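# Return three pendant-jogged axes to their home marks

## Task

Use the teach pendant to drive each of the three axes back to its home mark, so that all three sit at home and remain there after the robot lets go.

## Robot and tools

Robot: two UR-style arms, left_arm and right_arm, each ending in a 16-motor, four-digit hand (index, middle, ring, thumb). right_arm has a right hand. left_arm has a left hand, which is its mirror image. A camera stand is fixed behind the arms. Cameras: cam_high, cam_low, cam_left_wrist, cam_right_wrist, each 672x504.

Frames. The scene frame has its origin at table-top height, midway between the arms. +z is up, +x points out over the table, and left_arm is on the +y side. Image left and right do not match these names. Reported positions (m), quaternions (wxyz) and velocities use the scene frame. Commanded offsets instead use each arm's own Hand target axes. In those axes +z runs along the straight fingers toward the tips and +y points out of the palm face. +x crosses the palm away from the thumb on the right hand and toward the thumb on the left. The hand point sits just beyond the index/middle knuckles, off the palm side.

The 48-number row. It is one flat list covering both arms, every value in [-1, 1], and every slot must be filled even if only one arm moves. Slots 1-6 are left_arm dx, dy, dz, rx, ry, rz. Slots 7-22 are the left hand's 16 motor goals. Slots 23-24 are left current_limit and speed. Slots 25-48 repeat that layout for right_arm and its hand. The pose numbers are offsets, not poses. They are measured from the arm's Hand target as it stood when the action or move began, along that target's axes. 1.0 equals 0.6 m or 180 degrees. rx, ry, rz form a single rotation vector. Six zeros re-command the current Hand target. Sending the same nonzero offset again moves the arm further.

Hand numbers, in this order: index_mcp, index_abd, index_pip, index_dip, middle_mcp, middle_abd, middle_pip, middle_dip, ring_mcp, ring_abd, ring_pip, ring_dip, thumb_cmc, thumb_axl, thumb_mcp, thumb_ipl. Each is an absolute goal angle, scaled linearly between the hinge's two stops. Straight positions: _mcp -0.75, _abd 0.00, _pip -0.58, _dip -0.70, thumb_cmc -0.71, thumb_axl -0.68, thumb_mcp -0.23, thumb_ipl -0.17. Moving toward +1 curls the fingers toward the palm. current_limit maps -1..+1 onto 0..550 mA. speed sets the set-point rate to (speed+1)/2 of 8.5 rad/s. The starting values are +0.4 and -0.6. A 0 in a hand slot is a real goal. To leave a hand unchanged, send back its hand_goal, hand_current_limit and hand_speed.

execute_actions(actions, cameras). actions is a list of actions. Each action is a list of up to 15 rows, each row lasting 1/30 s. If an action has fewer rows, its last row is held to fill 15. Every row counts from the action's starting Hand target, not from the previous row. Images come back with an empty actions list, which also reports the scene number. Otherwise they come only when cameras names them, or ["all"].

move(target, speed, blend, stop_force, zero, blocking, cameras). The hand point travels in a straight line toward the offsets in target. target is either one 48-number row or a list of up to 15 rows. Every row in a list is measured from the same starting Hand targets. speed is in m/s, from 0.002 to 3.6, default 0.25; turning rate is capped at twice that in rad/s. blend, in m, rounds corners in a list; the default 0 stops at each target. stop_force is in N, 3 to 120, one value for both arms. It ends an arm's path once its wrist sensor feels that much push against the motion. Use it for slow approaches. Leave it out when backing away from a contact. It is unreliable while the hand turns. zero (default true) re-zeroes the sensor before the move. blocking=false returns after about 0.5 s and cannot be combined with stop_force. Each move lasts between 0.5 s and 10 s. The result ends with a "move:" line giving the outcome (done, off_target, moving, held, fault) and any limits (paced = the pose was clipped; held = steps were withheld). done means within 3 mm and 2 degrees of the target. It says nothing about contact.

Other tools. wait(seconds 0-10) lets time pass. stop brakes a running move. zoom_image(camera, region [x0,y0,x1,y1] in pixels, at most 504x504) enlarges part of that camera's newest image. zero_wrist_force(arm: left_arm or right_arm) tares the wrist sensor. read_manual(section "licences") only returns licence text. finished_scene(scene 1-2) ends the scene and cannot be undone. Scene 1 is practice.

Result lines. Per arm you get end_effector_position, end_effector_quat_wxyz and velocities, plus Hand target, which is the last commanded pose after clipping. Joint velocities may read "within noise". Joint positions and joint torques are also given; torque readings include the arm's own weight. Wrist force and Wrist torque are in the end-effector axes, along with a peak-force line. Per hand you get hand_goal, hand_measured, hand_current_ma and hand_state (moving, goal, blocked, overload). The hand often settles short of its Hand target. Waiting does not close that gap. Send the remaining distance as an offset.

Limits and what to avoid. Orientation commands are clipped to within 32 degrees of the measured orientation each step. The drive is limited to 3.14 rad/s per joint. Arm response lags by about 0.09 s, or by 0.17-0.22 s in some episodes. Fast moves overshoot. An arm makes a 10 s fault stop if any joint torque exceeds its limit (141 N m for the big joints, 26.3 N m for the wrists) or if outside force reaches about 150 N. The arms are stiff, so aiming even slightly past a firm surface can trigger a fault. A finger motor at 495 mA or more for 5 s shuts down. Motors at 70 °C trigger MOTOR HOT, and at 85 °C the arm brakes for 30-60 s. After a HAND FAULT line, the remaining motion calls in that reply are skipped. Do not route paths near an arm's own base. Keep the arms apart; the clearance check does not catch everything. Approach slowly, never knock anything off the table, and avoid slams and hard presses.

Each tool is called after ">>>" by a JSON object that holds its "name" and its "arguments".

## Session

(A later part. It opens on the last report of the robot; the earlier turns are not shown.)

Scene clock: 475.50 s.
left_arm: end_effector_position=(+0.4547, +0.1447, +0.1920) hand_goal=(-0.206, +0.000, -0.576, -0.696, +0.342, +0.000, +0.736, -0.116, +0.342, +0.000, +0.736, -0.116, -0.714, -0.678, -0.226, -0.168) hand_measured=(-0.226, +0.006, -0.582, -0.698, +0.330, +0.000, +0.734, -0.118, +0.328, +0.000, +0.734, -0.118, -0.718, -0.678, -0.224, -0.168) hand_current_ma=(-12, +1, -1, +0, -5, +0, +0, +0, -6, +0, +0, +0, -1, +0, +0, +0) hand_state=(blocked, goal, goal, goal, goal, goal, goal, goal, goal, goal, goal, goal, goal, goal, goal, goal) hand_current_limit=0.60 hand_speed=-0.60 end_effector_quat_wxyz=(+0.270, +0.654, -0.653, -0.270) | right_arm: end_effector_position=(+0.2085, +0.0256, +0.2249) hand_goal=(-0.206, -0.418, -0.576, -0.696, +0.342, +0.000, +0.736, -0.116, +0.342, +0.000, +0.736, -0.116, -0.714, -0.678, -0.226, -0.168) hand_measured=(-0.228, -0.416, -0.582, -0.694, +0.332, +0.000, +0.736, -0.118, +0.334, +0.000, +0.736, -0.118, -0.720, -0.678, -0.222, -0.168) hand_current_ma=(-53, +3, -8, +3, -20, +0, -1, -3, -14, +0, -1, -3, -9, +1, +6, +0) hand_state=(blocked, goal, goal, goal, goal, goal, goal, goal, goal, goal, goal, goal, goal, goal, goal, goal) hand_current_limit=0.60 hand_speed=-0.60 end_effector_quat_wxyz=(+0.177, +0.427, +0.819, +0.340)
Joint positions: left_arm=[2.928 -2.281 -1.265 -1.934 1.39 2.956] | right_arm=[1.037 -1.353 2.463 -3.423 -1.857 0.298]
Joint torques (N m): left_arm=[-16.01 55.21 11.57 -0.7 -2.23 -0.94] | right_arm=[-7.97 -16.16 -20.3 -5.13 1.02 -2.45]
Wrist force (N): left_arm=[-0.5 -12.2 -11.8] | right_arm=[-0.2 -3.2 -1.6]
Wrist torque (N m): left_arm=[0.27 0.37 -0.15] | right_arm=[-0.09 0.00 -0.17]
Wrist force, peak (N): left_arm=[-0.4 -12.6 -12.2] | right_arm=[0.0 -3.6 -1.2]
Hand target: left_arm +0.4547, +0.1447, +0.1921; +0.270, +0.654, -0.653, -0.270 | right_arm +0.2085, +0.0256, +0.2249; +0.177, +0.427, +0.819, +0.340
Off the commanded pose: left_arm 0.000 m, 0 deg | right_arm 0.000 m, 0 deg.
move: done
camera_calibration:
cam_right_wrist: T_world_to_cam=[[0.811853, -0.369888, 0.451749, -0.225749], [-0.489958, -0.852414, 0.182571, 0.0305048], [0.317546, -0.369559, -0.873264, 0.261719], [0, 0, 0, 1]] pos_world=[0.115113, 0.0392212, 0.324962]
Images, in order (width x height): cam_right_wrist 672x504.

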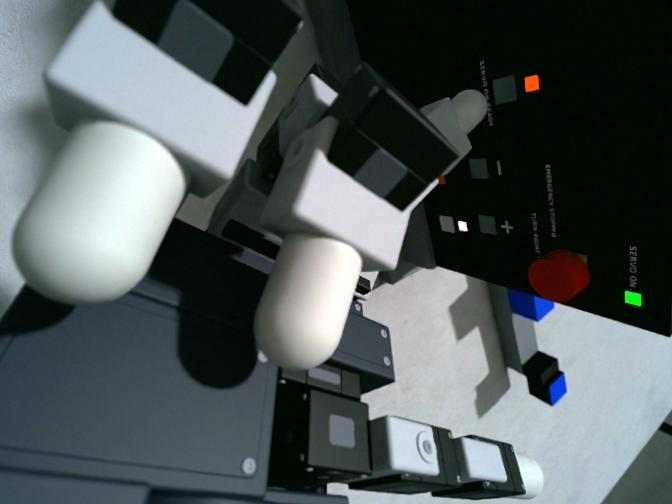

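>>> {"name": "move", "arguments": {"target": [[0,-0.00059,-0.00059,0,0,0, -0.2055, 0, -0.576, -0.696, 0.342, 0, 0.737, -0.116, 0.342, 0, 0.737, -0.116, -0.714, -0.678, -0.226, -0.168, 0.6, -0.6, -0.1215,-0.1198,-0.0348,0,0,0, -0.2055, -0.417, -0.576, -0.696, 0.342, 0, 0.737, -0.116, 0.342, 0, 0.737, -0.116, -0.714, -0.678, -0.226, -0.168, 0.6, -0.6],[0,-0.00059,-0.00059,0,0,0, -0.2055, 0, -0.576, -0.696, 0.342, 0, 0.737, -0.116, 0.342, 0, 0.737, -0.116, -0.714, -0.678, -0.226, -0.168, 0.6, -0.6, -0.1448,-0.0963,-0.0113,0,0,0, -0.2055, -0.417, -0.576, -0.696, 0.342, 0, 0.737, -0.116, 0.342, 0, 0.737, -0.116, -0.714, -0.678, -0.226, -0.168, 0.6, -0.6]], "speed": [0.08, 0.03]}}

>>> {"name": "move", "arguments": {"target": [[0,0,0,0,0,0, -0.2055, 0, -0.576, -0.696, 0.342, 0, 0.737, -0.116, 0.342, 0, 0.737, -0.116, -0.714, -0.678, -0.226, -0.168, 0.6, -0.6, -0.0048,0.0048,0.0048,0,0,0, -0.2055, -0.417, -0.576, -0.696, 0.342, 0, 0.737, -0.116, 0.342, 0, 0.737, -0.116, -0.714, -0.678, -0.226, -0.168, 0.6, -0.6]], "speed": 0.008, "cameras": ["cam_low", "cam_right_wrist"]}}

>>> {"name": "zoom_image", "arguments": {"camera": "cam_low", "region": [220, 250, 580, 340]}}

Scene clock: 485.73 s.
left_arm: end_effector_position=(+0.4552, +0.1447, +0.1921) hand_goal=(-0.206, +0.000, -0.576, -0.696, +0.342, +0.000, +0.736, -0.116, +0.342, +0.000, +0.736, -0.116, -0.714, -0.678, -0.226, -0.168) hand_measured=(-0.226, +0.008, -0.582, -0.698, +0.330, +0.000, +0.734, -0.118, +0.328, +0.000, +0.734, -0.118, -0.718, -0.678, -0.224, -0.168) hand_current_ma=(-12, +1, -1, +0, -5, +0, +0, +0, -6, +0, +0, +0, -1, +0, +0, +0) hand_state=(blocked, goal, goal, goal, goal, goal, goal, goal, goal, goal, goal, goal, goal, goal, goal, goal) hand_current_limit=0.60 hand_speed=-0.60 end_effector_quat_wxyz=(+0.270, +0.654, -0.653, -0.270) | right_arm: end_effector_position=(+0.2209, -0.0717, +0.1888) hand_goal=(-0.206, -0.418, -0.576, -0.696, +0.342, +0.000, +0.736, -0.116, +0.342, +0.000, +0.736, -0.116, -0.714, -0.678, -0.226, -0.168) hand_measured=(-0.228, -0.416, -0.582, -0.694, +0.332, +0.000, +0.736, -0.118, +0.334, +0.000, +0.736, -0.118, -0.720, -0.678, -0.222, -0.168) hand_current_ma=(-52, +3, -8, +3, -20, +0, -1, -3, -14, +0, -1, -3, -9, +1, +6, +0) hand_state=(blocked, goal, goal, goal, goal, goal, goal, goal, goal, goal, goal, goal, goal, goal, goal, goal) hand_current_limit=0.60 hand_speed=-0.60 end_effector_quat_wxyz=(+0.177, +0.427, +0.819, +0.340) end_effector_velocity=(-0.001, +0.000, +0.000) end_effector_angular_velocity=(+0.001, +0.001, -0.003)
Joint positions: left_arm=[2.928 -2.282 -1.263 -1.935 1.39 2.956] | right_arm=[0.793 -1.323 2.732 -3.759 -1.689 0.118]
Joint velocities: left_arm=[within noise] | right_arm=[0.003 0.001 0 0 -0.003 0.005]
Joint torques (N m): left_arm=[5.03 38.33 18.85 -3.14 1.75 1.73] | right_arm=[7.07 -21.83 1.57 -1.84 -1.69 2.13]
Wrist force (N): left_arm=[-0.7 -9.6 -7.6] | right_arm=[0.3 -3.0 -1.7]
Wrist torque (N m): left_arm=[0.17 0.25 -0.10] | right_arm=[-0.05 -0.07 -0.11]
Wrist force, peak (N): left_arm=[-0.9 -13.7 -11.4] | right_arm=[-0.5 -3.6 -1.6]
Hand target: left_arm +0.4552, +0.1447, +0.1921; +0.270, +0.654, -0.653, -0.270 | right_arm +0.2208, -0.0718, +0.1888; +0.177, +0.427, +0.819, +0.340
Off the commanded pose: left_arm 0.000 m, 0 deg | right_arm 0.000 m, 0 deg.
move: done

Scene clock: 486.57 s.
left_arm: end_effector_position=(+0.4552, +0.1447, +0.1921) hand_goal=(-0.206, +0.000, -0.576, -0.696, +0.342, +0.000, +0.736, -0.116, +0.342, +0.000, +0.736, -0.116, -0.714, -0.678, -0.226, -0.168) hand_measured=(-0.226, +0.008, -0.582, -0.698, +0.330, +0.000, +0.734, -0.118, +0.328, +0.000, +0.734, -0.118, -0.718, -0.678, -0.224, -0.168) hand_current_ma=(-12, +1, -1, +0, -5, +0, +0, +0, -6, +0, +0, +0, -1, +0, +0, +0) hand_state=(blocked, goal, goal, goal, goal, goal, goal, goal, goal, goal, goal, goal, goal, goal, goal, goal) hand_current_limit=0.60 hand_speed=-0.60 end_effector_quat_wxyz=(+0.270, +0.654, -0.653, -0.270) | right_arm: end_effector_position=(+0.2257, -0.0718, +0.1887) hand_goal=(-0.206, -0.418, -0.576, -0.696, +0.342, +0.000, +0.736, -0.116, +0.342, +0.000, +0.736, -0.116, -0.714, -0.678, -0.226, -0.168) hand_measured=(-0.226, -0.418, -0.582, -0.694, +0.332, +0.000, +0.736, -0.118, +0.334, +0.000, +0.736, -0.118, -0.720, -0.678, -0.222, -0.168) hand_current_ma=(-50, +0, -7, +3, -20, +0, -1, -3, -14, +0, -1, -3, -9, +1, +6, +0) hand_state=(blocked, goal, goal, goal, goal, goal, goal, goal, goal, goal, goal, goal, goal, goal, goal, goal) hand_current_limit=0.60 hand_speed=-0.60 end_effector_quat_wxyz=(+0.177, +0.427, +0.819, +0.339)
Joint positions: left_arm=[2.928 -2.282 -1.263 -1.935 1.39 2.956] | right_arm=[0.778 -1.321 2.728 -3.758 -1.678 0.108]
Joint torques (N m): left_arm=[4.98 41.21 16.35 -2.23 1.87 1.72] | right_arm=[-7.98 -13.09 -29.41 -3.36 -4.21 -1.66]
Wrist force (N): left_arm=[-1.0 -10.0 -7.9] | right_arm=[16.1 -26.4 -26.4]
Wrist torque (N m): left_arm=[0.18 0.28 -0.11] | right_arm=[1.17 -0.43 1.16]
Wrist force, peak (N): left_arm=[-1.0 -10.0 -7.9] | right_arm=[15.9 -25.5 -27.7]
Hand target: left_arm +0.4552, +0.1447, +0.1921; +0.270, +0.654, -0.653, -0.270 | right_arm +0.2258, -0.0718, +0.1888; +0.177, +0.427, +0.819, +0.340
Off the commanded pose: left_arm 0.000 m, 0 deg | right_arm 0.000 m, 0 deg.
move: done
camera_calibration:
cam_right_wrist: T_world_to_cam=[[0.812047, -0.369701, 0.451554, -0.25939], [-0.489754, -0.852484, 0.182788, -0.0375969], [0.317366, -0.369583, -0.87332, 0.188776], [0, 0, 0, 1]] pos_world=[0.132313, -0.0581793, 0.288863]
Images, in order (width x height): cam_low 672x504, cam_right_wrist 672x504.

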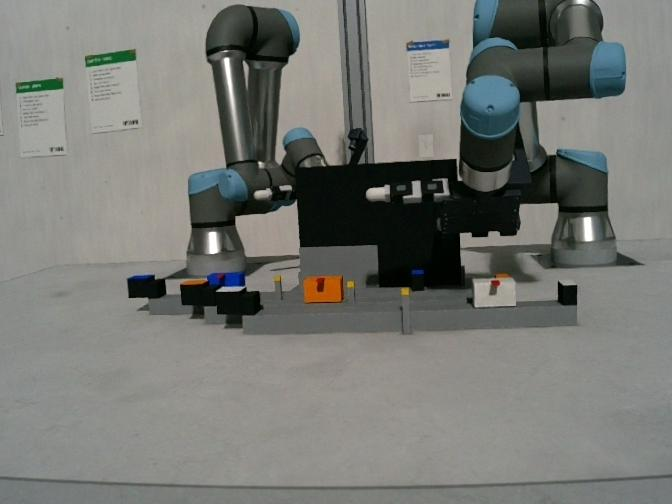

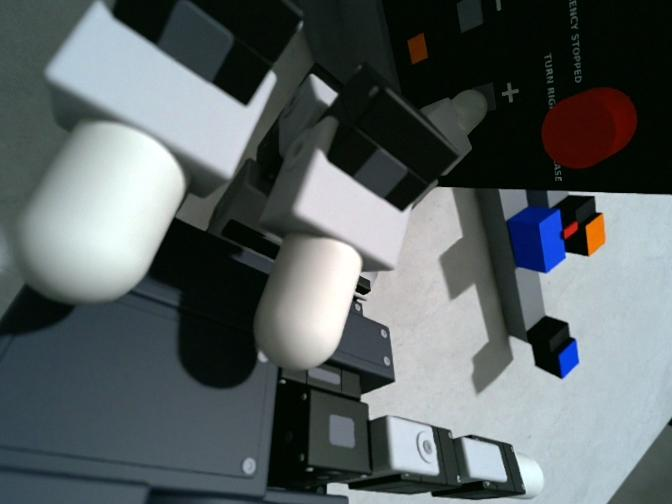

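Scaled by 1.400 from the camera's 672x504 image, which has a finer 960x720 frame.

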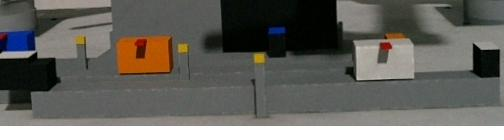

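>>> {"name": "move", "arguments": {"target": [[0,0,0,0,0,0, -0.2055, 0, -0.576, -0.696, 0.342, 0, 0.737, -0.116, 0.342, 0, 0.737, -0.116, -0.714, -0.678, -0.226, -0.168, 0.6, -0.6, 0.0048,-0.0048,-0.0048,0,0,0, -0.2055, -0.417, -0.576, -0.696, 0.342, 0, 0.737, -0.116, 0.342, 0, 0.737, -0.116, -0.714, -0.678, -0.226, -0.168, 0.6, -0.6]], "speed": 0.02, "cameras": ["cam_low"]}}

>>> {"name": "zoom_image", "arguments": {"camera": "cam_low", "region": [220, 250, 580, 340]}}

Scene clock: 490.77 s.
left_arm: end_effector_position=(+0.4552, +0.1447, +0.1921) hand_goal=(-0.206, +0.000, -0.576, -0.696, +0.342, +0.000, +0.736, -0.116, +0.342, +0.000, +0.736, -0.116, -0.714, -0.678, -0.226, -0.168) hand_measured=(-0.226, +0.008, -0.582, -0.698, +0.330, +0.000, +0.734, -0.118, +0.328, +0.000, +0.734, -0.118, -0.718, -0.678, -0.224, -0.168) hand_current_ma=(-12, +1, -1, +0, -5, +0, +0, +0, -6, +0, +0, +0, -1, +0, +0, +0) hand_state=(blocked, goal, goal, goal, goal, goal, goal, goal, goal, goal, goal, goal, goal, goal, goal, goal) hand_current_limit=0.60 hand_speed=-0.60 end_effector_quat_wxyz=(+0.270, +0.654, -0.653, -0.270) | right_arm: end_effector_position=(+0.2207, -0.0718, +0.1888) hand_goal=(-0.206, -0.418, -0.576, -0.696, +0.342, +0.000, +0.736, -0.116, +0.342, +0.000, +0.736, -0.116, -0.714, -0.678, -0.226, -0.168) hand_measured=(-0.226, -0.416, -0.582, -0.696, +0.332, +0.000, +0.736, -0.118, +0.334, +0.000, +0.736, -0.118, -0.720, -0.678, -0.222, -0.168) hand_current_ma=(-50, +1, -9, +0, -20, +0, -1, -3, -14, +0, -1, -3, -9, +1, +6, +0) hand_state=(blocked, goal, goal, goal, goal, goal, goal, goal, goal, goal, goal, goal, goal, goal, goal, goal) hand_current_limit=0.60 hand_speed=-0.60 end_effector_quat_wxyz=(+0.177, +0.427, +0.819, +0.340)
Joint positions: left_arm=[2.928 -2.282 -1.263 -1.935 1.39 2.956] | right_arm=[0.793 -1.324 2.733 -3.759 -1.689 0.118]
Joint torques (N m): left_arm=[3.66 50.63 10.61 0.48 1.56 0.96] | right_arm=[-6.73 -24.32 -1.4 -4.65 0.51 -0.35]
Wrist force (N): left_arm=[-0.7 -8.4 -8.8] | right_arm=[-0.5 -3.1 -1.5]
Wrist torque (N m): left_arm=[0.22 0.30 -0.12] | right_arm=[-0.10 0.02 -0.22]
Wrist force, peak (N): left_arm=[-0.9 -10.1 -7.9] | right_arm=[16.4 -26.7 -28.7]
Hand target: left_arm +0.4552, +0.1447, +0.1921; +0.270, +0.654, -0.653, -0.270 | right_arm +0.2208, -0.0718, +0.1888; +0.177, +0.427, +0.819, +0.340
Off the commanded pose: left_arm 0.000 m, 0 deg | right_arm 0.000 m, 0 deg.
move: done
Images, in order (width x height): cam_low 672x504.

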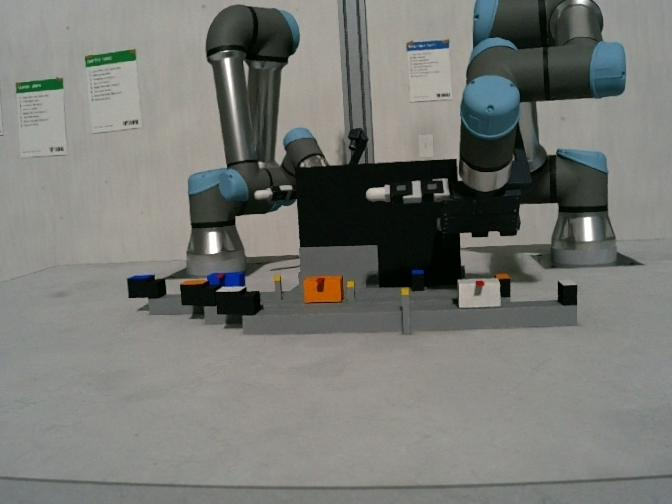

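Scaled by 1.400 from the camera's 672x504 image, which has a finer 960x720 frame.

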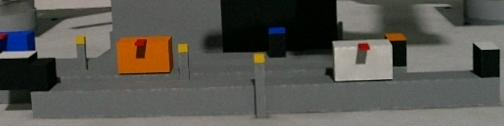

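>>> {"name": "move", "arguments": {"target": [[0,0,0,0,0,0, -0.2055, 0, -0.576, -0.696, 0.342, 0, 0.737, -0.116, 0.342, 0, 0.737, -0.116, -0.714, -0.678, -0.226, -0.168, 0.6, -0.6, -0.00335,0.00338,0.00338,0,0,0, -0.2055, -0.417, -0.576, -0.696, 0.342, 0, 0.737, -0.116, 0.342, 0, 0.737, -0.116, -0.714, -0.678, -0.226, -0.168, 0.6, -0.6]], "speed": 0.01, "cameras": ["cam_low"]}}

>>> {"name": "wait", "arguments": {"seconds": 8}}

>>> {"name": "move", "arguments": {"target": [[0,0,0,0,0,0, -0.2055, 0, -0.576, -0.696, 0.342, 0, 0.737, -0.116, 0.342, 0, 0.737, -0.116, -0.714, -0.678, -0.226, -0.168, 0.6, -0.6, 0.00335,-0.00338,-0.00338,0,0,0, -0.2055, -0.417, -0.576, -0.696, 0.342, 0, 0.737, -0.116, 0.342, 0, 0.737, -0.116, -0.714, -0.678, -0.226, -0.168, 0.6, -0.6]], "speed": 0.02, "cameras": ["cam_low"]}}

>>> {"name": "zoom_image", "arguments": {"camera": "cam_low", "region": [220, 250, 580, 340]}}

Scene clock: 499.97 s.
left_arm: end_effector_position=(+0.4552, +0.1447, +0.1921) hand_goal=(-0.206, +0.000, -0.576, -0.696, +0.342, +0.000, +0.736, -0.116, +0.342, +0.000, +0.736, -0.116, -0.714, -0.678, -0.226, -0.168) hand_measured=(-0.226, +0.008, -0.582, -0.698, +0.330, +0.000, +0.734, -0.118, +0.328, +0.000, +0.734, -0.118, -0.718, -0.678, -0.224, -0.168) hand_current_ma=(-12, +1, -1, +0, -5, +0, +0, +0, -6, +0, +0, +0, -1, +0, +0, +0) hand_state=(blocked, goal, goal, goal, goal, goal, goal, goal, goal, goal, goal, goal, goal, goal, goal, goal) hand_current_limit=0.60 hand_speed=-0.60 end_effector_quat_wxyz=(+0.270, +0.654, -0.653, -0.270) | right_arm: end_effector_position=(+0.2243, -0.0718, +0.1888) hand_goal=(-0.206, -0.418, -0.576, -0.696, +0.342, +0.000, +0.736, -0.116, +0.342, +0.000, +0.736, -0.116, -0.714, -0.678, -0.226, -0.168) hand_measured=(-0.226, -0.416, -0.582, -0.696, +0.332, +0.000, +0.736, -0.118, +0.334, +0.000, +0.736, -0.118, -0.720, -0.678, -0.222, -0.168) hand_current_ma=(-50, +1, -9, +0, -20, +0, -1, -3, -14, +0, -1, -3, -9, +1, +6, +0) hand_state=(blocked, goal, goal, goal, goal, goal, goal, goal, goal, goal, goal, goal, goal, goal, goal, goal) hand_current_limit=0.60 hand_speed=-0.60 end_effector_quat_wxyz=(+0.177, +0.427, +0.819, +0.340)
Joint positions: left_arm=[2.928 -2.282 -1.263 -1.935 1.39 2.956] | right_arm=[0.783 -1.322 2.729 -3.758 -1.681 0.111]
Joint torques (N m): left_arm=[1.8 56.9 10.75 0.55 1.56 0.88] | right_arm=[0.6 -13.38 -16.2 -1.54 -0.41 -1.13]
Wrist force (N): left_arm=[-0.5 -9.6 -8.1] | right_arm=[1.9 -6.8 -5.0]
Wrist torque (N m): left_arm=[0.18 0.23 -0.08] | right_arm=[0.06 -0.06 0.04]
Wrist force, peak (N): left_arm=[-0.5 -9.6 -8.1] | right_arm=[1.9 -6.8 -5.0]
Hand target: left_arm +0.4552, +0.1447, +0.1921; +0.270, +0.654, -0.653, -0.270 | right_arm +0.2243, -0.0718, +0.1888; +0.177, +0.427, +0.819, +0.340
Off the commanded pose: left_arm 0.000 m, 0 deg | right_arm 0.000 m, 0 deg.
move: done
Images, in order (width x height): cam_low 672x504.

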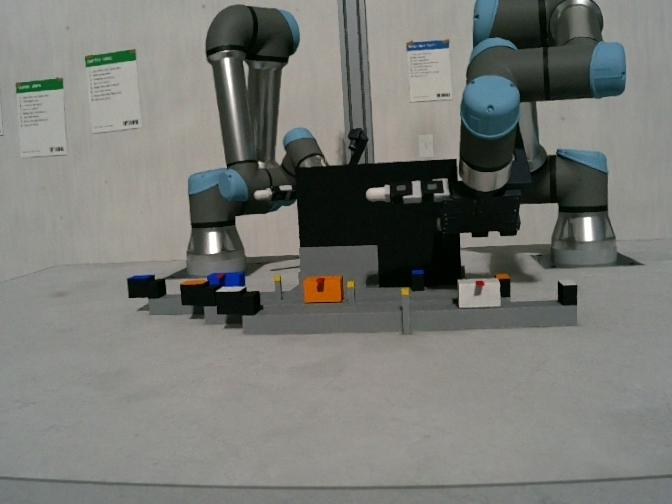

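Scene clock: 507.97 s.
left_arm: end_effector_position=(+0.4552, +0.1447, +0.1921) hand_goal=(-0.206, +0.000, -0.576, -0.696, +0.342, +0.000, +0.736, -0.116, +0.342, +0.000, +0.736, -0.116, -0.714, -0.678, -0.226, -0.168) hand_measured=(-0.226, +0.008, -0.582, -0.698, +0.330, +0.000, +0.734, -0.118, +0.328, +0.000, +0.734, -0.118, -0.718, -0.678, -0.224, -0.168) hand_current_ma=(-12, +1, -1, +0, -5, +0, +0, +0, -6, +0, +0, +0, -1, +0, +0, +0) hand_state=(blocked, goal, goal, goal, goal, goal, goal, goal, goal, goal, goal, goal, goal, goal, goal, goal) hand_current_limit=0.60 hand_speed=-0.60 end_effector_quat_wxyz=(+0.270, +0.654, -0.653, -0.270) | right_arm: end_effector_position=(+0.2243, -0.0718, +0.1888) hand_goal=(-0.206, -0.418, -0.576, -0.696, +0.342, +0.000, +0.736, -0.116, +0.342, +0.000, +0.736, -0.116, -0.714, -0.678, -0.226, -0.168) hand_measured=(-0.226, -0.416, -0.582, -0.696, +0.332, +0.000, +0.736, -0.118, +0.334, +0.000, +0.736, -0.118, -0.720, -0.678, -0.222, -0.168) hand_current_ma=(-50, +1, -9, +0, -20, +0, -1, -3, -14, +0, -1, -3, -9, +1, +6, +0) hand_state=(blocked, goal, goal, goal, goal, goal, goal, goal, goal, goal, goal, goal, goal, goal, goal, goal) hand_current_limit=0.60 hand_speed=-0.60 end_effector_quat_wxyz=(+0.177, +0.427, +0.819, +0.340)
Joint positions: left_arm=[2.928 -2.282 -1.263 -1.935 1.39 2.956] | right_arm=[0.783 -1.322 2.729 -3.758 -1.681 0.111]
Joint torques (N m): left_arm=[0.98 56.28 10.92 0.54 1.23 -0.44] | right_arm=[6.96 -28.33 2.7 -5.13 -2.09 2.07]
Wrist force (N): left_arm=[-0.5 -8.4 -8.9] | right_arm=[1.6 -5.9 -5.7]
Wrist torque (N m): left_arm=[0.22 0.27 -0.11] | right_arm=[0.06 -0.06 0.03]
Wrist force, peak (N): left_arm=[-1.0 -9.9 -7.8] | right_arm=[2.0 -7.2 -4.6]
Hand target: left_arm +0.4552, +0.1447, +0.1921; +0.270, +0.654, -0.653, -0.270 | right_arm +0.2243, -0.0718, +0.1888; +0.177, +0.427, +0.819, +0.340
Off the commanded pose: left_arm 0.000 m, 0 deg | right_arm 0.000 m, 0 deg.
wait: 8.00 s; at rest by 0.17 s

Scene clock: 508.67 s.
left_arm: end_effector_position=(+0.4552, +0.1447, +0.1921) hand_goal=(-0.206, +0.000, -0.576, -0.696, +0.342, +0.000, +0.736, -0.116, +0.342, +0.000, +0.736, -0.116, -0.714, -0.678, -0.226, -0.168) hand_measured=(-0.226, +0.008, -0.582, -0.698, +0.330, +0.000, +0.734, -0.118, +0.328, +0.000, +0.734, -0.118, -0.718, -0.678, -0.224, -0.168) hand_current_ma=(-12, +1, -1, +0, -5, +0, +0, +0, -6, +0, +0, +0, -1, +0, +0, +0) hand_state=(blocked, goal, goal, goal, goal, goal, goal, goal, goal, goal, goal, goal, goal, goal, goal, goal) hand_current_limit=0.60 hand_speed=-0.60 end_effector_quat_wxyz=(+0.270, +0.654, -0.653, -0.270) | right_arm: end_effector_position=(+0.2207, -0.0718, +0.1888) hand_goal=(-0.206, -0.418, -0.576, -0.696, +0.342, +0.000, +0.736, -0.116, +0.342, +0.000, +0.736, -0.116, -0.714, -0.678, -0.226, -0.168) hand_measured=(-0.226, -0.416, -0.582, -0.696, +0.332, +0.000, +0.736, -0.118, +0.334, +0.000, +0.736, -0.118, -0.720, -0.678, -0.222, -0.168) hand_current_ma=(-50, +1, -9, +0, -20, +0, -1, -3, -14, +0, -1, -3, -9, +1, +6, +0) hand_state=(blocked, goal, goal, goal, goal, goal, goal, goal, goal, goal, goal, goal, goal, goal, goal, goal) hand_current_limit=0.60 hand_speed=-0.60 end_effector_quat_wxyz=(+0.177, +0.427, +0.819, +0.340)
Joint positions: left_arm=[2.928 -2.282 -1.263 -1.935 1.39 2.956] | right_arm=[0.793 -1.324 2.733 -3.759 -1.689 0.118]
Joint torques (N m): left_arm=[0.06 57.28 11.14 0.52 1.19 -0.62] | right_arm=[-3.67 -27.1 1.15 -4.99 -0.44 0.93]
Wrist force (N): left_arm=[-0.8 -9.7 -7.7] | right_arm=[-0.3 -3.0 -1.5]
Wrist torque (N m): left_arm=[0.19 0.25 -0.10] | right_arm=[-0.06 0.00 -0.21]
Wrist force, peak (N): left_arm=[-0.9 -9.9 -7.9] | right_arm=[2.1 -6.9 -4.4]
Hand target: left_arm +0.4552, +0.1447, +0.1921; +0.270, +0.654, -0.653, -0.270 | right_arm +0.2208, -0.0718, +0.1888; +0.177, +0.427, +0.819, +0.340
Off the commanded pose: left_arm 0.000 m, 0 deg | right_arm 0.000 m, 0 deg.
move: done
Images, in order (width x height): cam_low 672x504.

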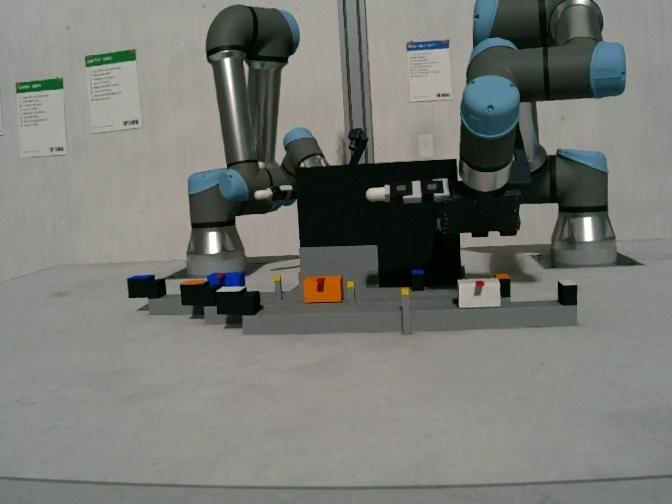

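Scaled by 1.400 from the camera's 672x504 image, which has a finer 960x720 frame.

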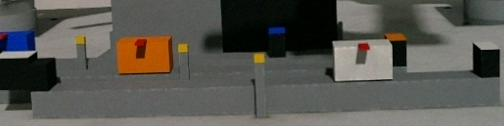

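>>> {"name": "move", "arguments": {"target": [[0,0,0,0,0,0, -0.2055, 0, -0.576, -0.696, 0.342, 0, 0.737, -0.116, 0.342, 0, 0.737, -0.116, -0.714, -0.678, -0.226, -0.168, 0.6, -0.6, -0.0041,0.00415,0.00415,0,0,0, -0.2055, -0.417, -0.576, -0.696, 0.342, 0, 0.737, -0.116, 0.342, 0, 0.737, -0.116, -0.714, -0.678, -0.226, -0.168, 0.6, -0.6]], "speed": 0.01, "cameras": ["cam_low"]}}

>>> {"name": "wait", "arguments": {"seconds": 4, "cameras": ["cam_low"]}}

>>> {"name": "move", "arguments": {"target": [[0,0,0,0,0,0, -0.2055, 0, -0.576, -0.696, 0.342, 0, 0.737, -0.116, 0.342, 0, 0.737, -0.116, -0.714, -0.678, -0.226, -0.168, 0.6, -0.6, 0.0041,-0.00415,-0.00415,0,0,0, -0.2055, -0.417, -0.576, -0.696, 0.342, 0, 0.737, -0.116, 0.342, 0, 0.737, -0.116, -0.714, -0.678, -0.226, -0.168, 0.6, -0.6]], "speed": 0.02, "cameras": ["cam_low"]}}

>>> {"name": "zoom_image", "arguments": {"camera": "cam_low", "region": [220, 250, 580, 340]}}

Scene clock: 513.73 s.
left_arm: end_effector_position=(+0.4552, +0.1447, +0.1921) hand_goal=(-0.206, +0.000, -0.576, -0.696, +0.342, +0.000, +0.736, -0.116, +0.342, +0.000, +0.736, -0.116, -0.714, -0.678, -0.226, -0.168) hand_measured=(-0.226, +0.008, -0.582, -0.698, +0.330, +0.000, +0.734, -0.118, +0.328, +0.000, +0.734, -0.118, -0.718, -0.678, -0.224, -0.168) hand_current_ma=(-12, +1, -1, +0, -5, +0, +0, +0, -6, +0, +0, +0, -1, +0, +0, +0) hand_state=(blocked, goal, goal, goal, goal, goal, goal, goal, goal, goal, goal, goal, goal, goal, goal, goal) hand_current_limit=0.60 hand_speed=-0.60 end_effector_quat_wxyz=(+0.270, +0.654, -0.653, -0.270) | right_arm: end_effector_position=(+0.2251, -0.0718, +0.1887) hand_goal=(-0.206, -0.418, -0.576, -0.696, +0.342, +0.000, +0.736, -0.116, +0.342, +0.000, +0.736, -0.116, -0.714, -0.678, -0.226, -0.168) hand_measured=(-0.226, -0.418, -0.582, -0.696, +0.332, +0.000, +0.736, -0.118, +0.334, +0.000, +0.736, -0.118, -0.720, -0.678, -0.222, -0.168) hand_current_ma=(-49, +0, -9, +0, -20, +0, -1, -3, -14, +0, -1, -3, -9, +1, +6, +0) hand_state=(blocked, goal, goal, goal, goal, goal, goal, goal, goal, goal, goal, goal, goal, goal, goal, goal) hand_current_limit=0.60 hand_speed=-0.60 end_effector_quat_wxyz=(+0.177, +0.427, +0.819, +0.339)
Joint positions: left_arm=[2.928 -2.282 -1.263 -1.935 1.39 2.956] | right_arm=[0.78 -1.322 2.729 -3.758 -1.68 0.109]
Joint torques (N m): left_arm=[-1.49 56.67 11.37 0.54 1.17 -0.88] | right_arm=[-2.19 -13.94 -20.91 -2.15 -2.39 -1.24]
Wrist force (N): left_arm=[-0.6 -8.6 -8.6] | right_arm=[7.0 -13.8 -14.1]
Wrist torque (N m): left_arm=[0.20 0.29 -0.13] | right_arm=[0.46 -0.20 0.47]
Wrist force, peak (N): left_arm=[-0.9 -9.8 -7.7] | right_arm=[7.0 -13.8 -14.1]
Hand target: left_arm +0.4552, +0.1447, +0.1921; +0.270, +0.654, -0.653, -0.270 | right_arm +0.2251, -0.0718, +0.1888; +0.177, +0.427, +0.819, +0.340
Off the commanded pose: left_arm 0.000 m, 0 deg | right_arm 0.000 m, 0 deg.
move: done
Images, in order (width x height): cam_low 672x504.

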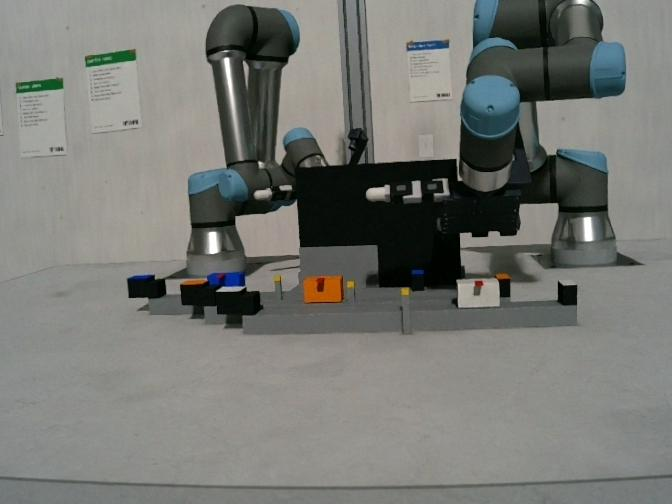

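Scene clock: 517.73 s.
left_arm: end_effector_position=(+0.4552, +0.1447, +0.1921) hand_goal=(-0.206, +0.000, -0.576, -0.696, +0.342, +0.000, +0.736, -0.116, +0.342, +0.000, +0.736, -0.116, -0.714, -0.678, -0.226, -0.168) hand_measured=(-0.226, +0.008, -0.582, -0.698, +0.330, +0.000, +0.734, -0.118, +0.328, +0.000, +0.734, -0.118, -0.718, -0.678, -0.224, -0.168) hand_current_ma=(-12, +1, -1, +0, -5, +0, +0, +0, -6, +0, +0, +0, -1, +0, +0, +0) hand_state=(blocked, goal, goal, goal, goal, goal, goal, goal, goal, goal, goal, goal, goal, goal, goal, goal) hand_current_limit=0.60 hand_speed=-0.60 end_effector_quat_wxyz=(+0.270, +0.654, -0.653, -0.270) | right_arm: end_effector_position=(+0.2251, -0.0718, +0.1888) hand_goal=(-0.206, -0.418, -0.576, -0.696, +0.342, +0.000, +0.736, -0.116, +0.342, +0.000, +0.736, -0.116, -0.714, -0.678, -0.226, -0.168) hand_measured=(-0.226, -0.418, -0.582, -0.696, +0.332, +0.000, +0.736, -0.118, +0.334, +0.000, +0.736, -0.118, -0.720, -0.678, -0.222, -0.168) hand_current_ma=(-49, +0, -9, +0, -20, +0, -1, -3, -14, +0, -1, -3, -9, +1, +6, +0) hand_state=(blocked, goal, goal, goal, goal, goal, goal, goal, goal, goal, goal, goal, goal, goal, goal, goal) hand_current_limit=0.60 hand_speed=-0.60 end_effector_quat_wxyz=(+0.177, +0.427, +0.819, +0.340)
Joint positions: left_arm=[2.928 -2.282 -1.263 -1.935 1.39 2.956] | right_arm=[0.78 -1.322 2.729 -3.758 -1.68 0.109]
Joint torques (N m): left_arm=[-1.23 56.65 10.9 0.62 0.99 -0.81] | right_arm=[2.93 -28.27 -10.93 -5.88 -2.66 1.82]
Wrist force (N): left_arm=[-0.3 -9.2 -8.1] | right_arm=[7.3 -14.2 -13.8]
Wrist torque (N m): left_arm=[0.20 0.21 -0.07] | right_arm=[0.51 -0.17 0.45]
Wrist force, peak (N): left_arm=[-0.6 -9.6 -8.2] | right_arm=[7.4 -14.8 -14.0]
Hand target: left_arm +0.4552, +0.1447, +0.1921; +0.270, +0.654, -0.653, -0.270 | right_arm +0.2251, -0.0718, +0.1888; +0.177, +0.427, +0.819, +0.340
Off the commanded pose: left_arm 0.000 m, 0 deg | right_arm 0.000 m, 0 deg.
wait: 4.00 s; at rest by 0.17 s
Images, in order (width x height): cam_low 672x504.

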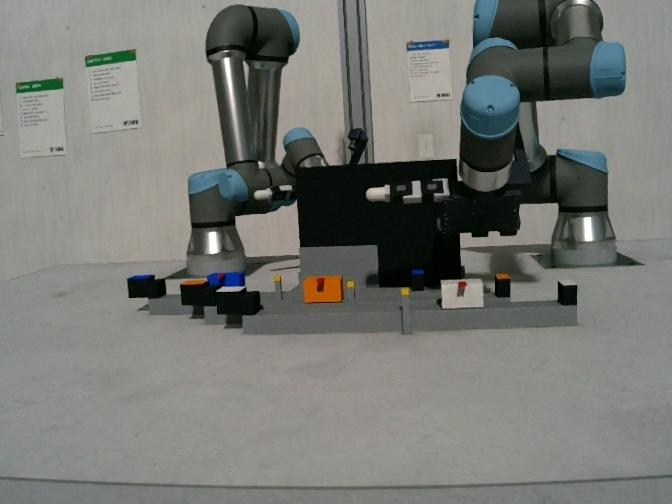

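Scene clock: 518.43 s.
left_arm: end_effector_position=(+0.4552, +0.1447, +0.1921) hand_goal=(-0.206, +0.000, -0.576, -0.696, +0.342, +0.000, +0.736, -0.116, +0.342, +0.000, +0.736, -0.116, -0.714, -0.678, -0.226, -0.168) hand_measured=(-0.226, +0.008, -0.582, -0.698, +0.330, +0.000, +0.734, -0.118, +0.328, +0.000, +0.734, -0.118, -0.718, -0.678, -0.224, -0.168) hand_current_ma=(-12, +1, -1, +0, -5, +0, +0, +0, -6, +0, +0, +0, -1, +0, +0, +0) hand_state=(blocked, goal, goal, goal, goal, goal, goal, goal, goal, goal, goal, goal, goal, goal, goal, goal) hand_current_limit=0.60 hand_speed=-0.60 end_effector_quat_wxyz=(+0.270, +0.654, -0.653, -0.270) | right_arm: end_effector_position=(+0.2207, -0.0718, +0.1888) hand_goal=(-0.206, -0.418, -0.576, -0.696, +0.342, +0.000, +0.736, -0.116, +0.342, +0.000, +0.736, -0.116, -0.714, -0.678, -0.226, -0.168) hand_measured=(-0.226, -0.418, -0.582, -0.696, +0.332, +0.000, +0.736, -0.118, +0.334, +0.000, +0.736, -0.118, -0.720, -0.678, -0.222, -0.168) hand_current_ma=(-49, +0, -9, +0, -20, +0, -1, -3, -14, +0, -1, -3, -9, +1, +6, +0) hand_state=(blocked, goal, goal, goal, goal, goal, goal, goal, goal, goal, goal, goal, goal, goal, goal, goal) hand_current_limit=0.60 hand_speed=-0.60 end_effector_quat_wxyz=(+0.177, +0.427, +0.819, +0.340)
Joint positions: left_arm=[2.928 -2.282 -1.263 -1.935 1.39 2.956] | right_arm=[0.793 -1.324 2.733 -3.759 -1.689 0.118]
Joint torques (N m): left_arm=[-2.02 56.15 10.95 0.5 0.95 -0.8] | right_arm=[-4.28 -25.89 0.55 -4.97 -0.1 0.68]
Wrist force (N): left_arm=[-1.0 -9.2 -8.0] | right_arm=[-0.2 -3.0 -1.5]
Wrist torque (N m): left_arm=[0.18 0.31 -0.13] | right_arm=[-0.08 -0.02 -0.19]
Wrist force, peak (N): left_arm=[-0.7 -9.8 -7.6] | right_arm=[7.1 -14.6 -13.3]
Hand target: left_arm +0.4552, +0.1447, +0.1921; +0.270, +0.654, -0.653, -0.270 | right_arm +0.2208, -0.0718, +0.1888; +0.177, +0.427, +0.819, +0.340
Off the commanded pose: left_arm 0.000 m, 0 deg | right_arm 0.000 m, 0 deg.
move: done
Images, in order (width x height): cam_low 672x504.

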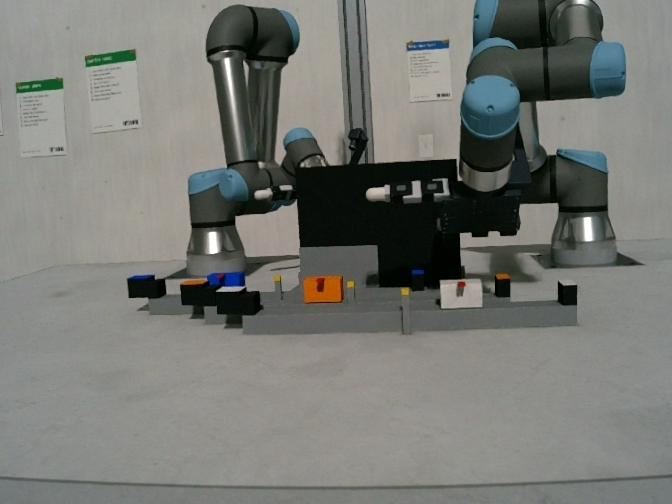

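Scaled by 1.400 from the camera's 672x504 image, which has a finer 960x720 frame.

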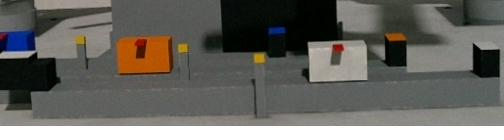

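>>> {"name": "move", "arguments": {"target": [[0,0,0,0,0,0, -0.2055, 0, -0.576, -0.696, 0.342, 0, 0.737, -0.116, 0.342, 0, 0.737, -0.116, -0.714, -0.678, -0.226, -0.168, 0.6, -0.6, -0.0041,0.00415,0.00415,0,0,0, -0.2055, -0.417, -0.576, -0.696, 0.342, 0, 0.737, -0.116, 0.342, 0, 0.737, -0.116, -0.714, -0.678, -0.226, -0.168, 0.6, -0.6]], "speed": 0.01, "cameras": ["cam_low"]}}

>>> {"name": "wait", "arguments": {"seconds": 9.5, "cameras": ["cam_low"]}}

>>> {"name": "move", "arguments": {"target": [[0,0,0,0,0,0, -0.2055, 0, -0.576, -0.696, 0.342, 0, 0.737, -0.116, 0.342, 0, 0.737, -0.116, -0.714, -0.678, -0.226, -0.168, 0.6, -0.6, 0.0041,-0.00415,-0.00415,0,0,0, -0.2055, -0.417, -0.576, -0.696, 0.342, 0, 0.737, -0.116, 0.342, 0, 0.737, -0.116, -0.714, -0.678, -0.226, -0.168, 0.6, -0.6]], "speed": 0.02, "cameras": ["cam_low", "cam_left_wrist", "cam_high"]}}

>>> {"name": "zoom_image", "arguments": {"camera": "cam_low", "region": [360, 250, 520, 340]}}

>>> {"name": "zoom_image", "arguments": {"camera": "cam_left_wrist", "region": [40, 240, 360, 480]}}

Scene clock: 525.40 s.
left_arm: end_effector_position=(+0.4552, +0.1447, +0.1921) hand_goal=(-0.206, +0.000, -0.576, -0.696, +0.342, +0.000, +0.736, -0.116, +0.342, +0.000, +0.736, -0.116, -0.714, -0.678, -0.226, -0.168) hand_measured=(-0.226, +0.008, -0.582, -0.698, +0.330, +0.000, +0.734, -0.118, +0.328, +0.000, +0.734, -0.118, -0.718, -0.678, -0.224, -0.168) hand_current_ma=(-12, +1, -1, +0, -5, +0, +0, +0, -6, +0, +0, +0, -1, +0, +0, +0) hand_state=(blocked, goal, goal, goal, goal, goal, goal, goal, goal, goal, goal, goal, goal, goal, goal, goal) hand_current_limit=0.60 hand_speed=-0.60 end_effector_quat_wxyz=(+0.270, +0.654, -0.653, -0.270) | right_arm: end_effector_position=(+0.2251, -0.0718, +0.1887) hand_goal=(-0.206, -0.418, -0.576, -0.696, +0.342, +0.000, +0.736, -0.116, +0.342, +0.000, +0.736, -0.116, -0.714, -0.678, -0.226, -0.168) hand_measured=(-0.226, -0.420, -0.582, -0.696, +0.332, +0.000, +0.736, -0.118, +0.334, +0.000, +0.736, -0.118, -0.720, -0.678, -0.222, -0.168) hand_current_ma=(-48, -1, -8, +0, -20, +0, -1, -3, -14, +0, -1, -3, -9, +1, +6, +0) hand_state=(blocked, goal, goal, goal, goal, goal, goal, goal, goal, goal, goal, goal, goal, goal, goal, goal) hand_current_limit=0.60 hand_speed=-0.60 end_effector_quat_wxyz=(+0.177, +0.427, +0.819, +0.339)
Joint positions: left_arm=[2.928 -2.282 -1.263 -1.935 1.39 2.956] | right_arm=[0.78 -1.322 2.729 -3.758 -1.68 0.109]
Joint torques (N m): left_arm=[-2.09 56.83 10.63 0.54 0.87 -0.76] | right_arm=[-2.13 -14.43 -20.94 -2.37 -2.32 -1.31]
Wrist force (N): left_arm=[-0.9 -9.4 -7.9] | right_arm=[7.5 -14.7 -13.8]
Wrist torque (N m): left_arm=[0.18 0.29 -0.12] | right_arm=[0.49 -0.21 0.48]
Wrist force, peak (N): left_arm=[-0.7 -9.9 -7.9] | right_arm=[7.1 -14.1 -14.7]
Hand target: left_arm +0.4552, +0.1447, +0.1921; +0.270, +0.654, -0.653, -0.270 | right_arm +0.2251, -0.0718, +0.1888; +0.177, +0.427, +0.819, +0.340
Off the commanded pose: left_arm 0.000 m, 0 deg | right_arm 0.000 m, 0 deg.
move: done
Images, in order (width x height): cam_low 672x504.

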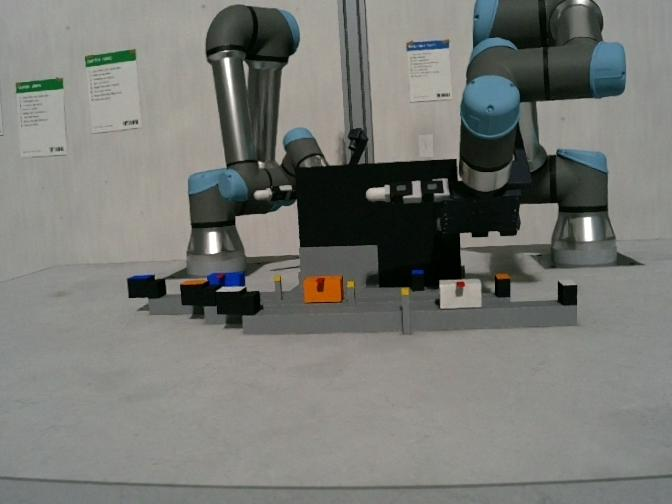

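Scene clock: 534.90 s.
left_arm: end_effector_position=(+0.4552, +0.1447, +0.1921) hand_goal=(-0.206, +0.000, -0.576, -0.696, +0.342, +0.000, +0.736, -0.116, +0.342, +0.000, +0.736, -0.116, -0.714, -0.678, -0.226, -0.168) hand_measured=(-0.226, +0.008, -0.582, -0.698, +0.330, +0.000, +0.734, -0.118, +0.328, +0.000, +0.734, -0.118, -0.718, -0.678, -0.224, -0.168) hand_current_ma=(-12, +1, -1, +0, -5, +0, +0, +0, -6, +0, +0, +0, -1, +0, +0, +0) hand_state=(blocked, goal, goal, goal, goal, goal, goal, goal, goal, goal, goal, goal, goal, goal, goal, goal) hand_current_limit=0.60 hand_speed=-0.60 end_effector_quat_wxyz=(+0.270, +0.654, -0.653, -0.270) | right_arm: end_effector_position=(+0.2251, -0.0718, +0.1888) hand_goal=(-0.206, -0.418, -0.576, -0.696, +0.342, +0.000, +0.736, -0.116, +0.342, +0.000, +0.736, -0.116, -0.714, -0.678, -0.226, -0.168) hand_measured=(-0.226, -0.420, -0.582, -0.696, +0.332, +0.000, +0.736, -0.118, +0.334, +0.000, +0.736, -0.118, -0.720, -0.678, -0.222, -0.168) hand_current_ma=(-48, -1, -8, +0, -20, +0, -1, -3, -14, +0, -1, -3, -9, +1, +6, +0) hand_state=(blocked, goal, goal, goal, goal, goal, goal, goal, goal, goal, goal, goal, goal, goal, goal, goal) hand_current_limit=0.60 hand_speed=-0.60 end_effector_quat_wxyz=(+0.177, +0.427, +0.819, +0.340)
Joint positions: left_arm=[2.928 -2.282 -1.263 -1.935 1.39 2.956] | right_arm=[0.78 -1.322 2.729 -3.758 -1.68 0.109]
Joint torques (N m): left_arm=[-4.73 56.53 11.27 0.35 0.52 -0.47] | right_arm=[3.51 -29.04 -6.57 -5.78 -2.06 1.72]
Wrist force (N): left_arm=[-0.6 -8.7 -8.2] | right_arm=[7.2 -14.7 -14.1]
Wrist torque (N m): left_arm=[0.23 0.27 -0.12] | right_arm=[0.45 -0.15 0.45]
Wrist force, peak (N): left_arm=[-0.7 -9.9 -8.1] | right_arm=[7.5 -14.4 -15.0]
Hand target: left_arm +0.4552, +0.1447, +0.1921; +0.270, +0.654, -0.653, -0.270 | right_arm +0.2251, -0.0718, +0.1888; +0.177, +0.427, +0.819, +0.340
Off the commanded pose: left_arm 0.000 m, 0 deg | right_arm 0.000 m, 0 deg.
wait: 9.50 s; at rest by 0.17 s
Images, in order (width x height): cam_low 672x504.

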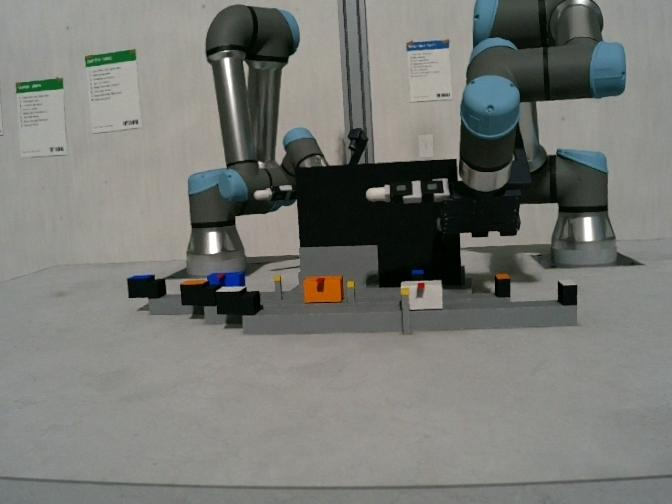

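Scene clock: 535.60 s.
left_arm: end_effector_position=(+0.4552, +0.1447, +0.1921) hand_goal=(-0.206, +0.000, -0.576, -0.696, +0.342, +0.000, +0.736, -0.116, +0.342, +0.000, +0.736, -0.116, -0.714, -0.678, -0.226, -0.168) hand_measured=(-0.226, +0.008, -0.582, -0.698, +0.330, +0.000, +0.734, -0.118, +0.328, +0.000, +0.734, -0.118, -0.718, -0.678, -0.224, -0.168) hand_current_ma=(-12, +1, -1, +0, -5, +0, +0, +0, -6, +0, +0, +0, -1, +0, +0, +0) hand_state=(blocked, goal, goal, goal, goal, goal, goal, goal, goal, goal, goal, goal, goal, goal, goal, goal) hand_current_limit=0.60 hand_speed=-0.60 end_effector_quat_wxyz=(+0.270, +0.654, -0.653, -0.270) | right_arm: end_effector_position=(+0.2207, -0.0718, +0.1888) hand_goal=(-0.206, -0.418, -0.576, -0.696, +0.342, +0.000, +0.736, -0.116, +0.342, +0.000, +0.736, -0.116, -0.714, -0.678, -0.226, -0.168) hand_measured=(-0.226, -0.418, -0.582, -0.696, +0.332, +0.000, +0.736, -0.118, +0.334, +0.000, +0.736, -0.118, -0.720, -0.678, -0.222, -0.168) hand_current_ma=(-48, +0, -8, +0, -20, +0, -1, -3, -14, +0, -1, -3, -9, +1, +6, +0) hand_state=(blocked, goal, goal, goal, goal, goal, goal, goal, goal, goal, goal, goal, goal, goal, goal, goal) hand_current_limit=0.60 hand_speed=-0.60 end_effector_quat_wxyz=(+0.177, +0.427, +0.819, +0.340)
Joint positions: left_arm=[2.928 -2.282 -1.263 -1.935 1.39 2.956] | right_arm=[0.793 -1.324 2.733 -3.759 -1.689 0.118]
Joint torques (N m): left_arm=[-4.39 55.94 10.71 0.45 0.48 -0.45] | right_arm=[-3.69 -24.62 -0.15 -4.8 -0.15 0.71]
Wrist force (N): left_arm=[-0.7 -8.5 -8.1] | right_arm=[-0.3 -2.8 -1.3]
Wrist torque (N m): left_arm=[0.25 0.27 -0.13] | right_arm=[-0.08 -0.01 -0.20]
Wrist force, peak (N): left_arm=[-0.8 -9.8 -7.7] | right_arm=[7.6 -14.5 -14.4]
Hand target: left_arm +0.4552, +0.1447, +0.1921; +0.270, +0.654, -0.653, -0.270 | right_arm +0.2208, -0.0718, +0.1888; +0.177, +0.427, +0.819, +0.340
Off the commanded pose: left_arm 0.000 m, 0 deg | right_arm 0.000 m, 0 deg.
move: done
camera_calibration:
cam_left_wrist: T_world_to_cam=[[0.474325, 0.74955, -0.461726, -0.265582], [0.875382, -0.457213, 0.157045, -0.410618], [-0.0933946, -0.478677, -0.87301, 0.398788], [0, 0, 0, 1]] pos_world=[0.522664, 0.202218, 0.290005]
Images, in order (width x height): cam_high 672x504, cam_low 672x504, cam_left_wrist 672x504.

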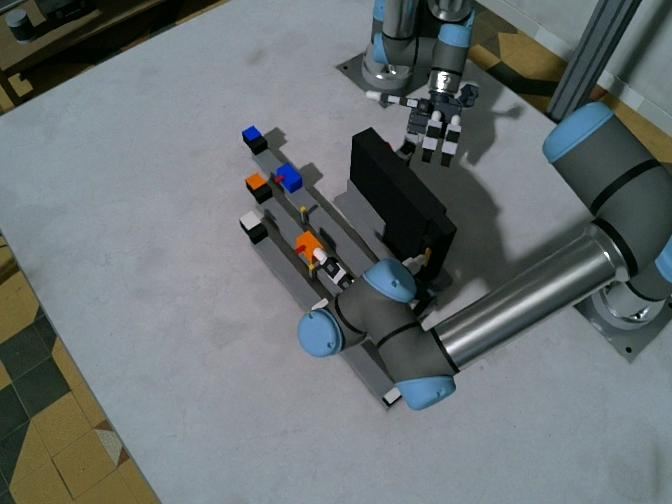

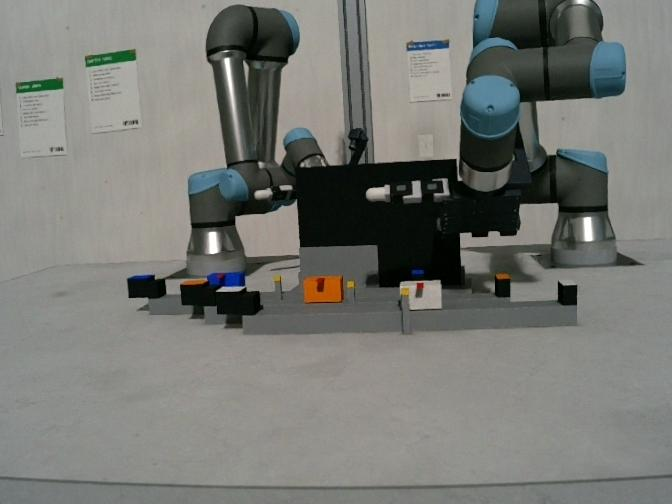

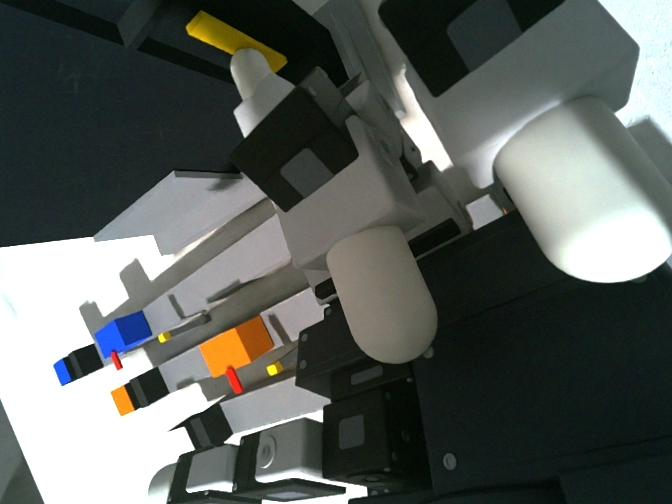

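Scaled by 3.150 from the camera's 672x504 image, which has a finer 960x720 frame.

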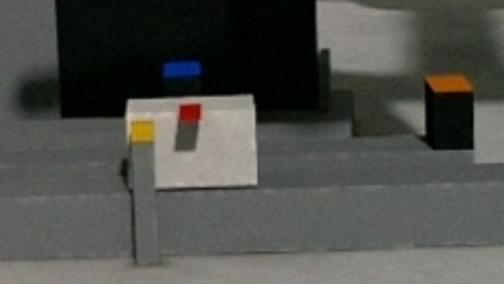

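Scaled by 1.575 from the camera's 672x504 image, which has a finer 960x720 frame.

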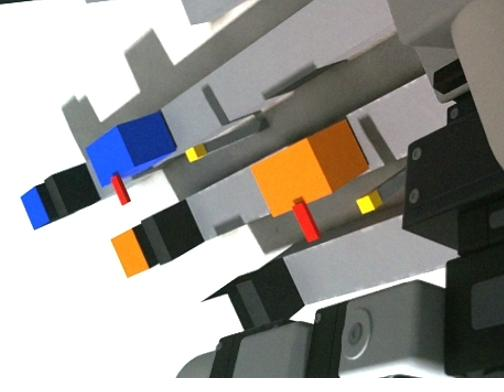

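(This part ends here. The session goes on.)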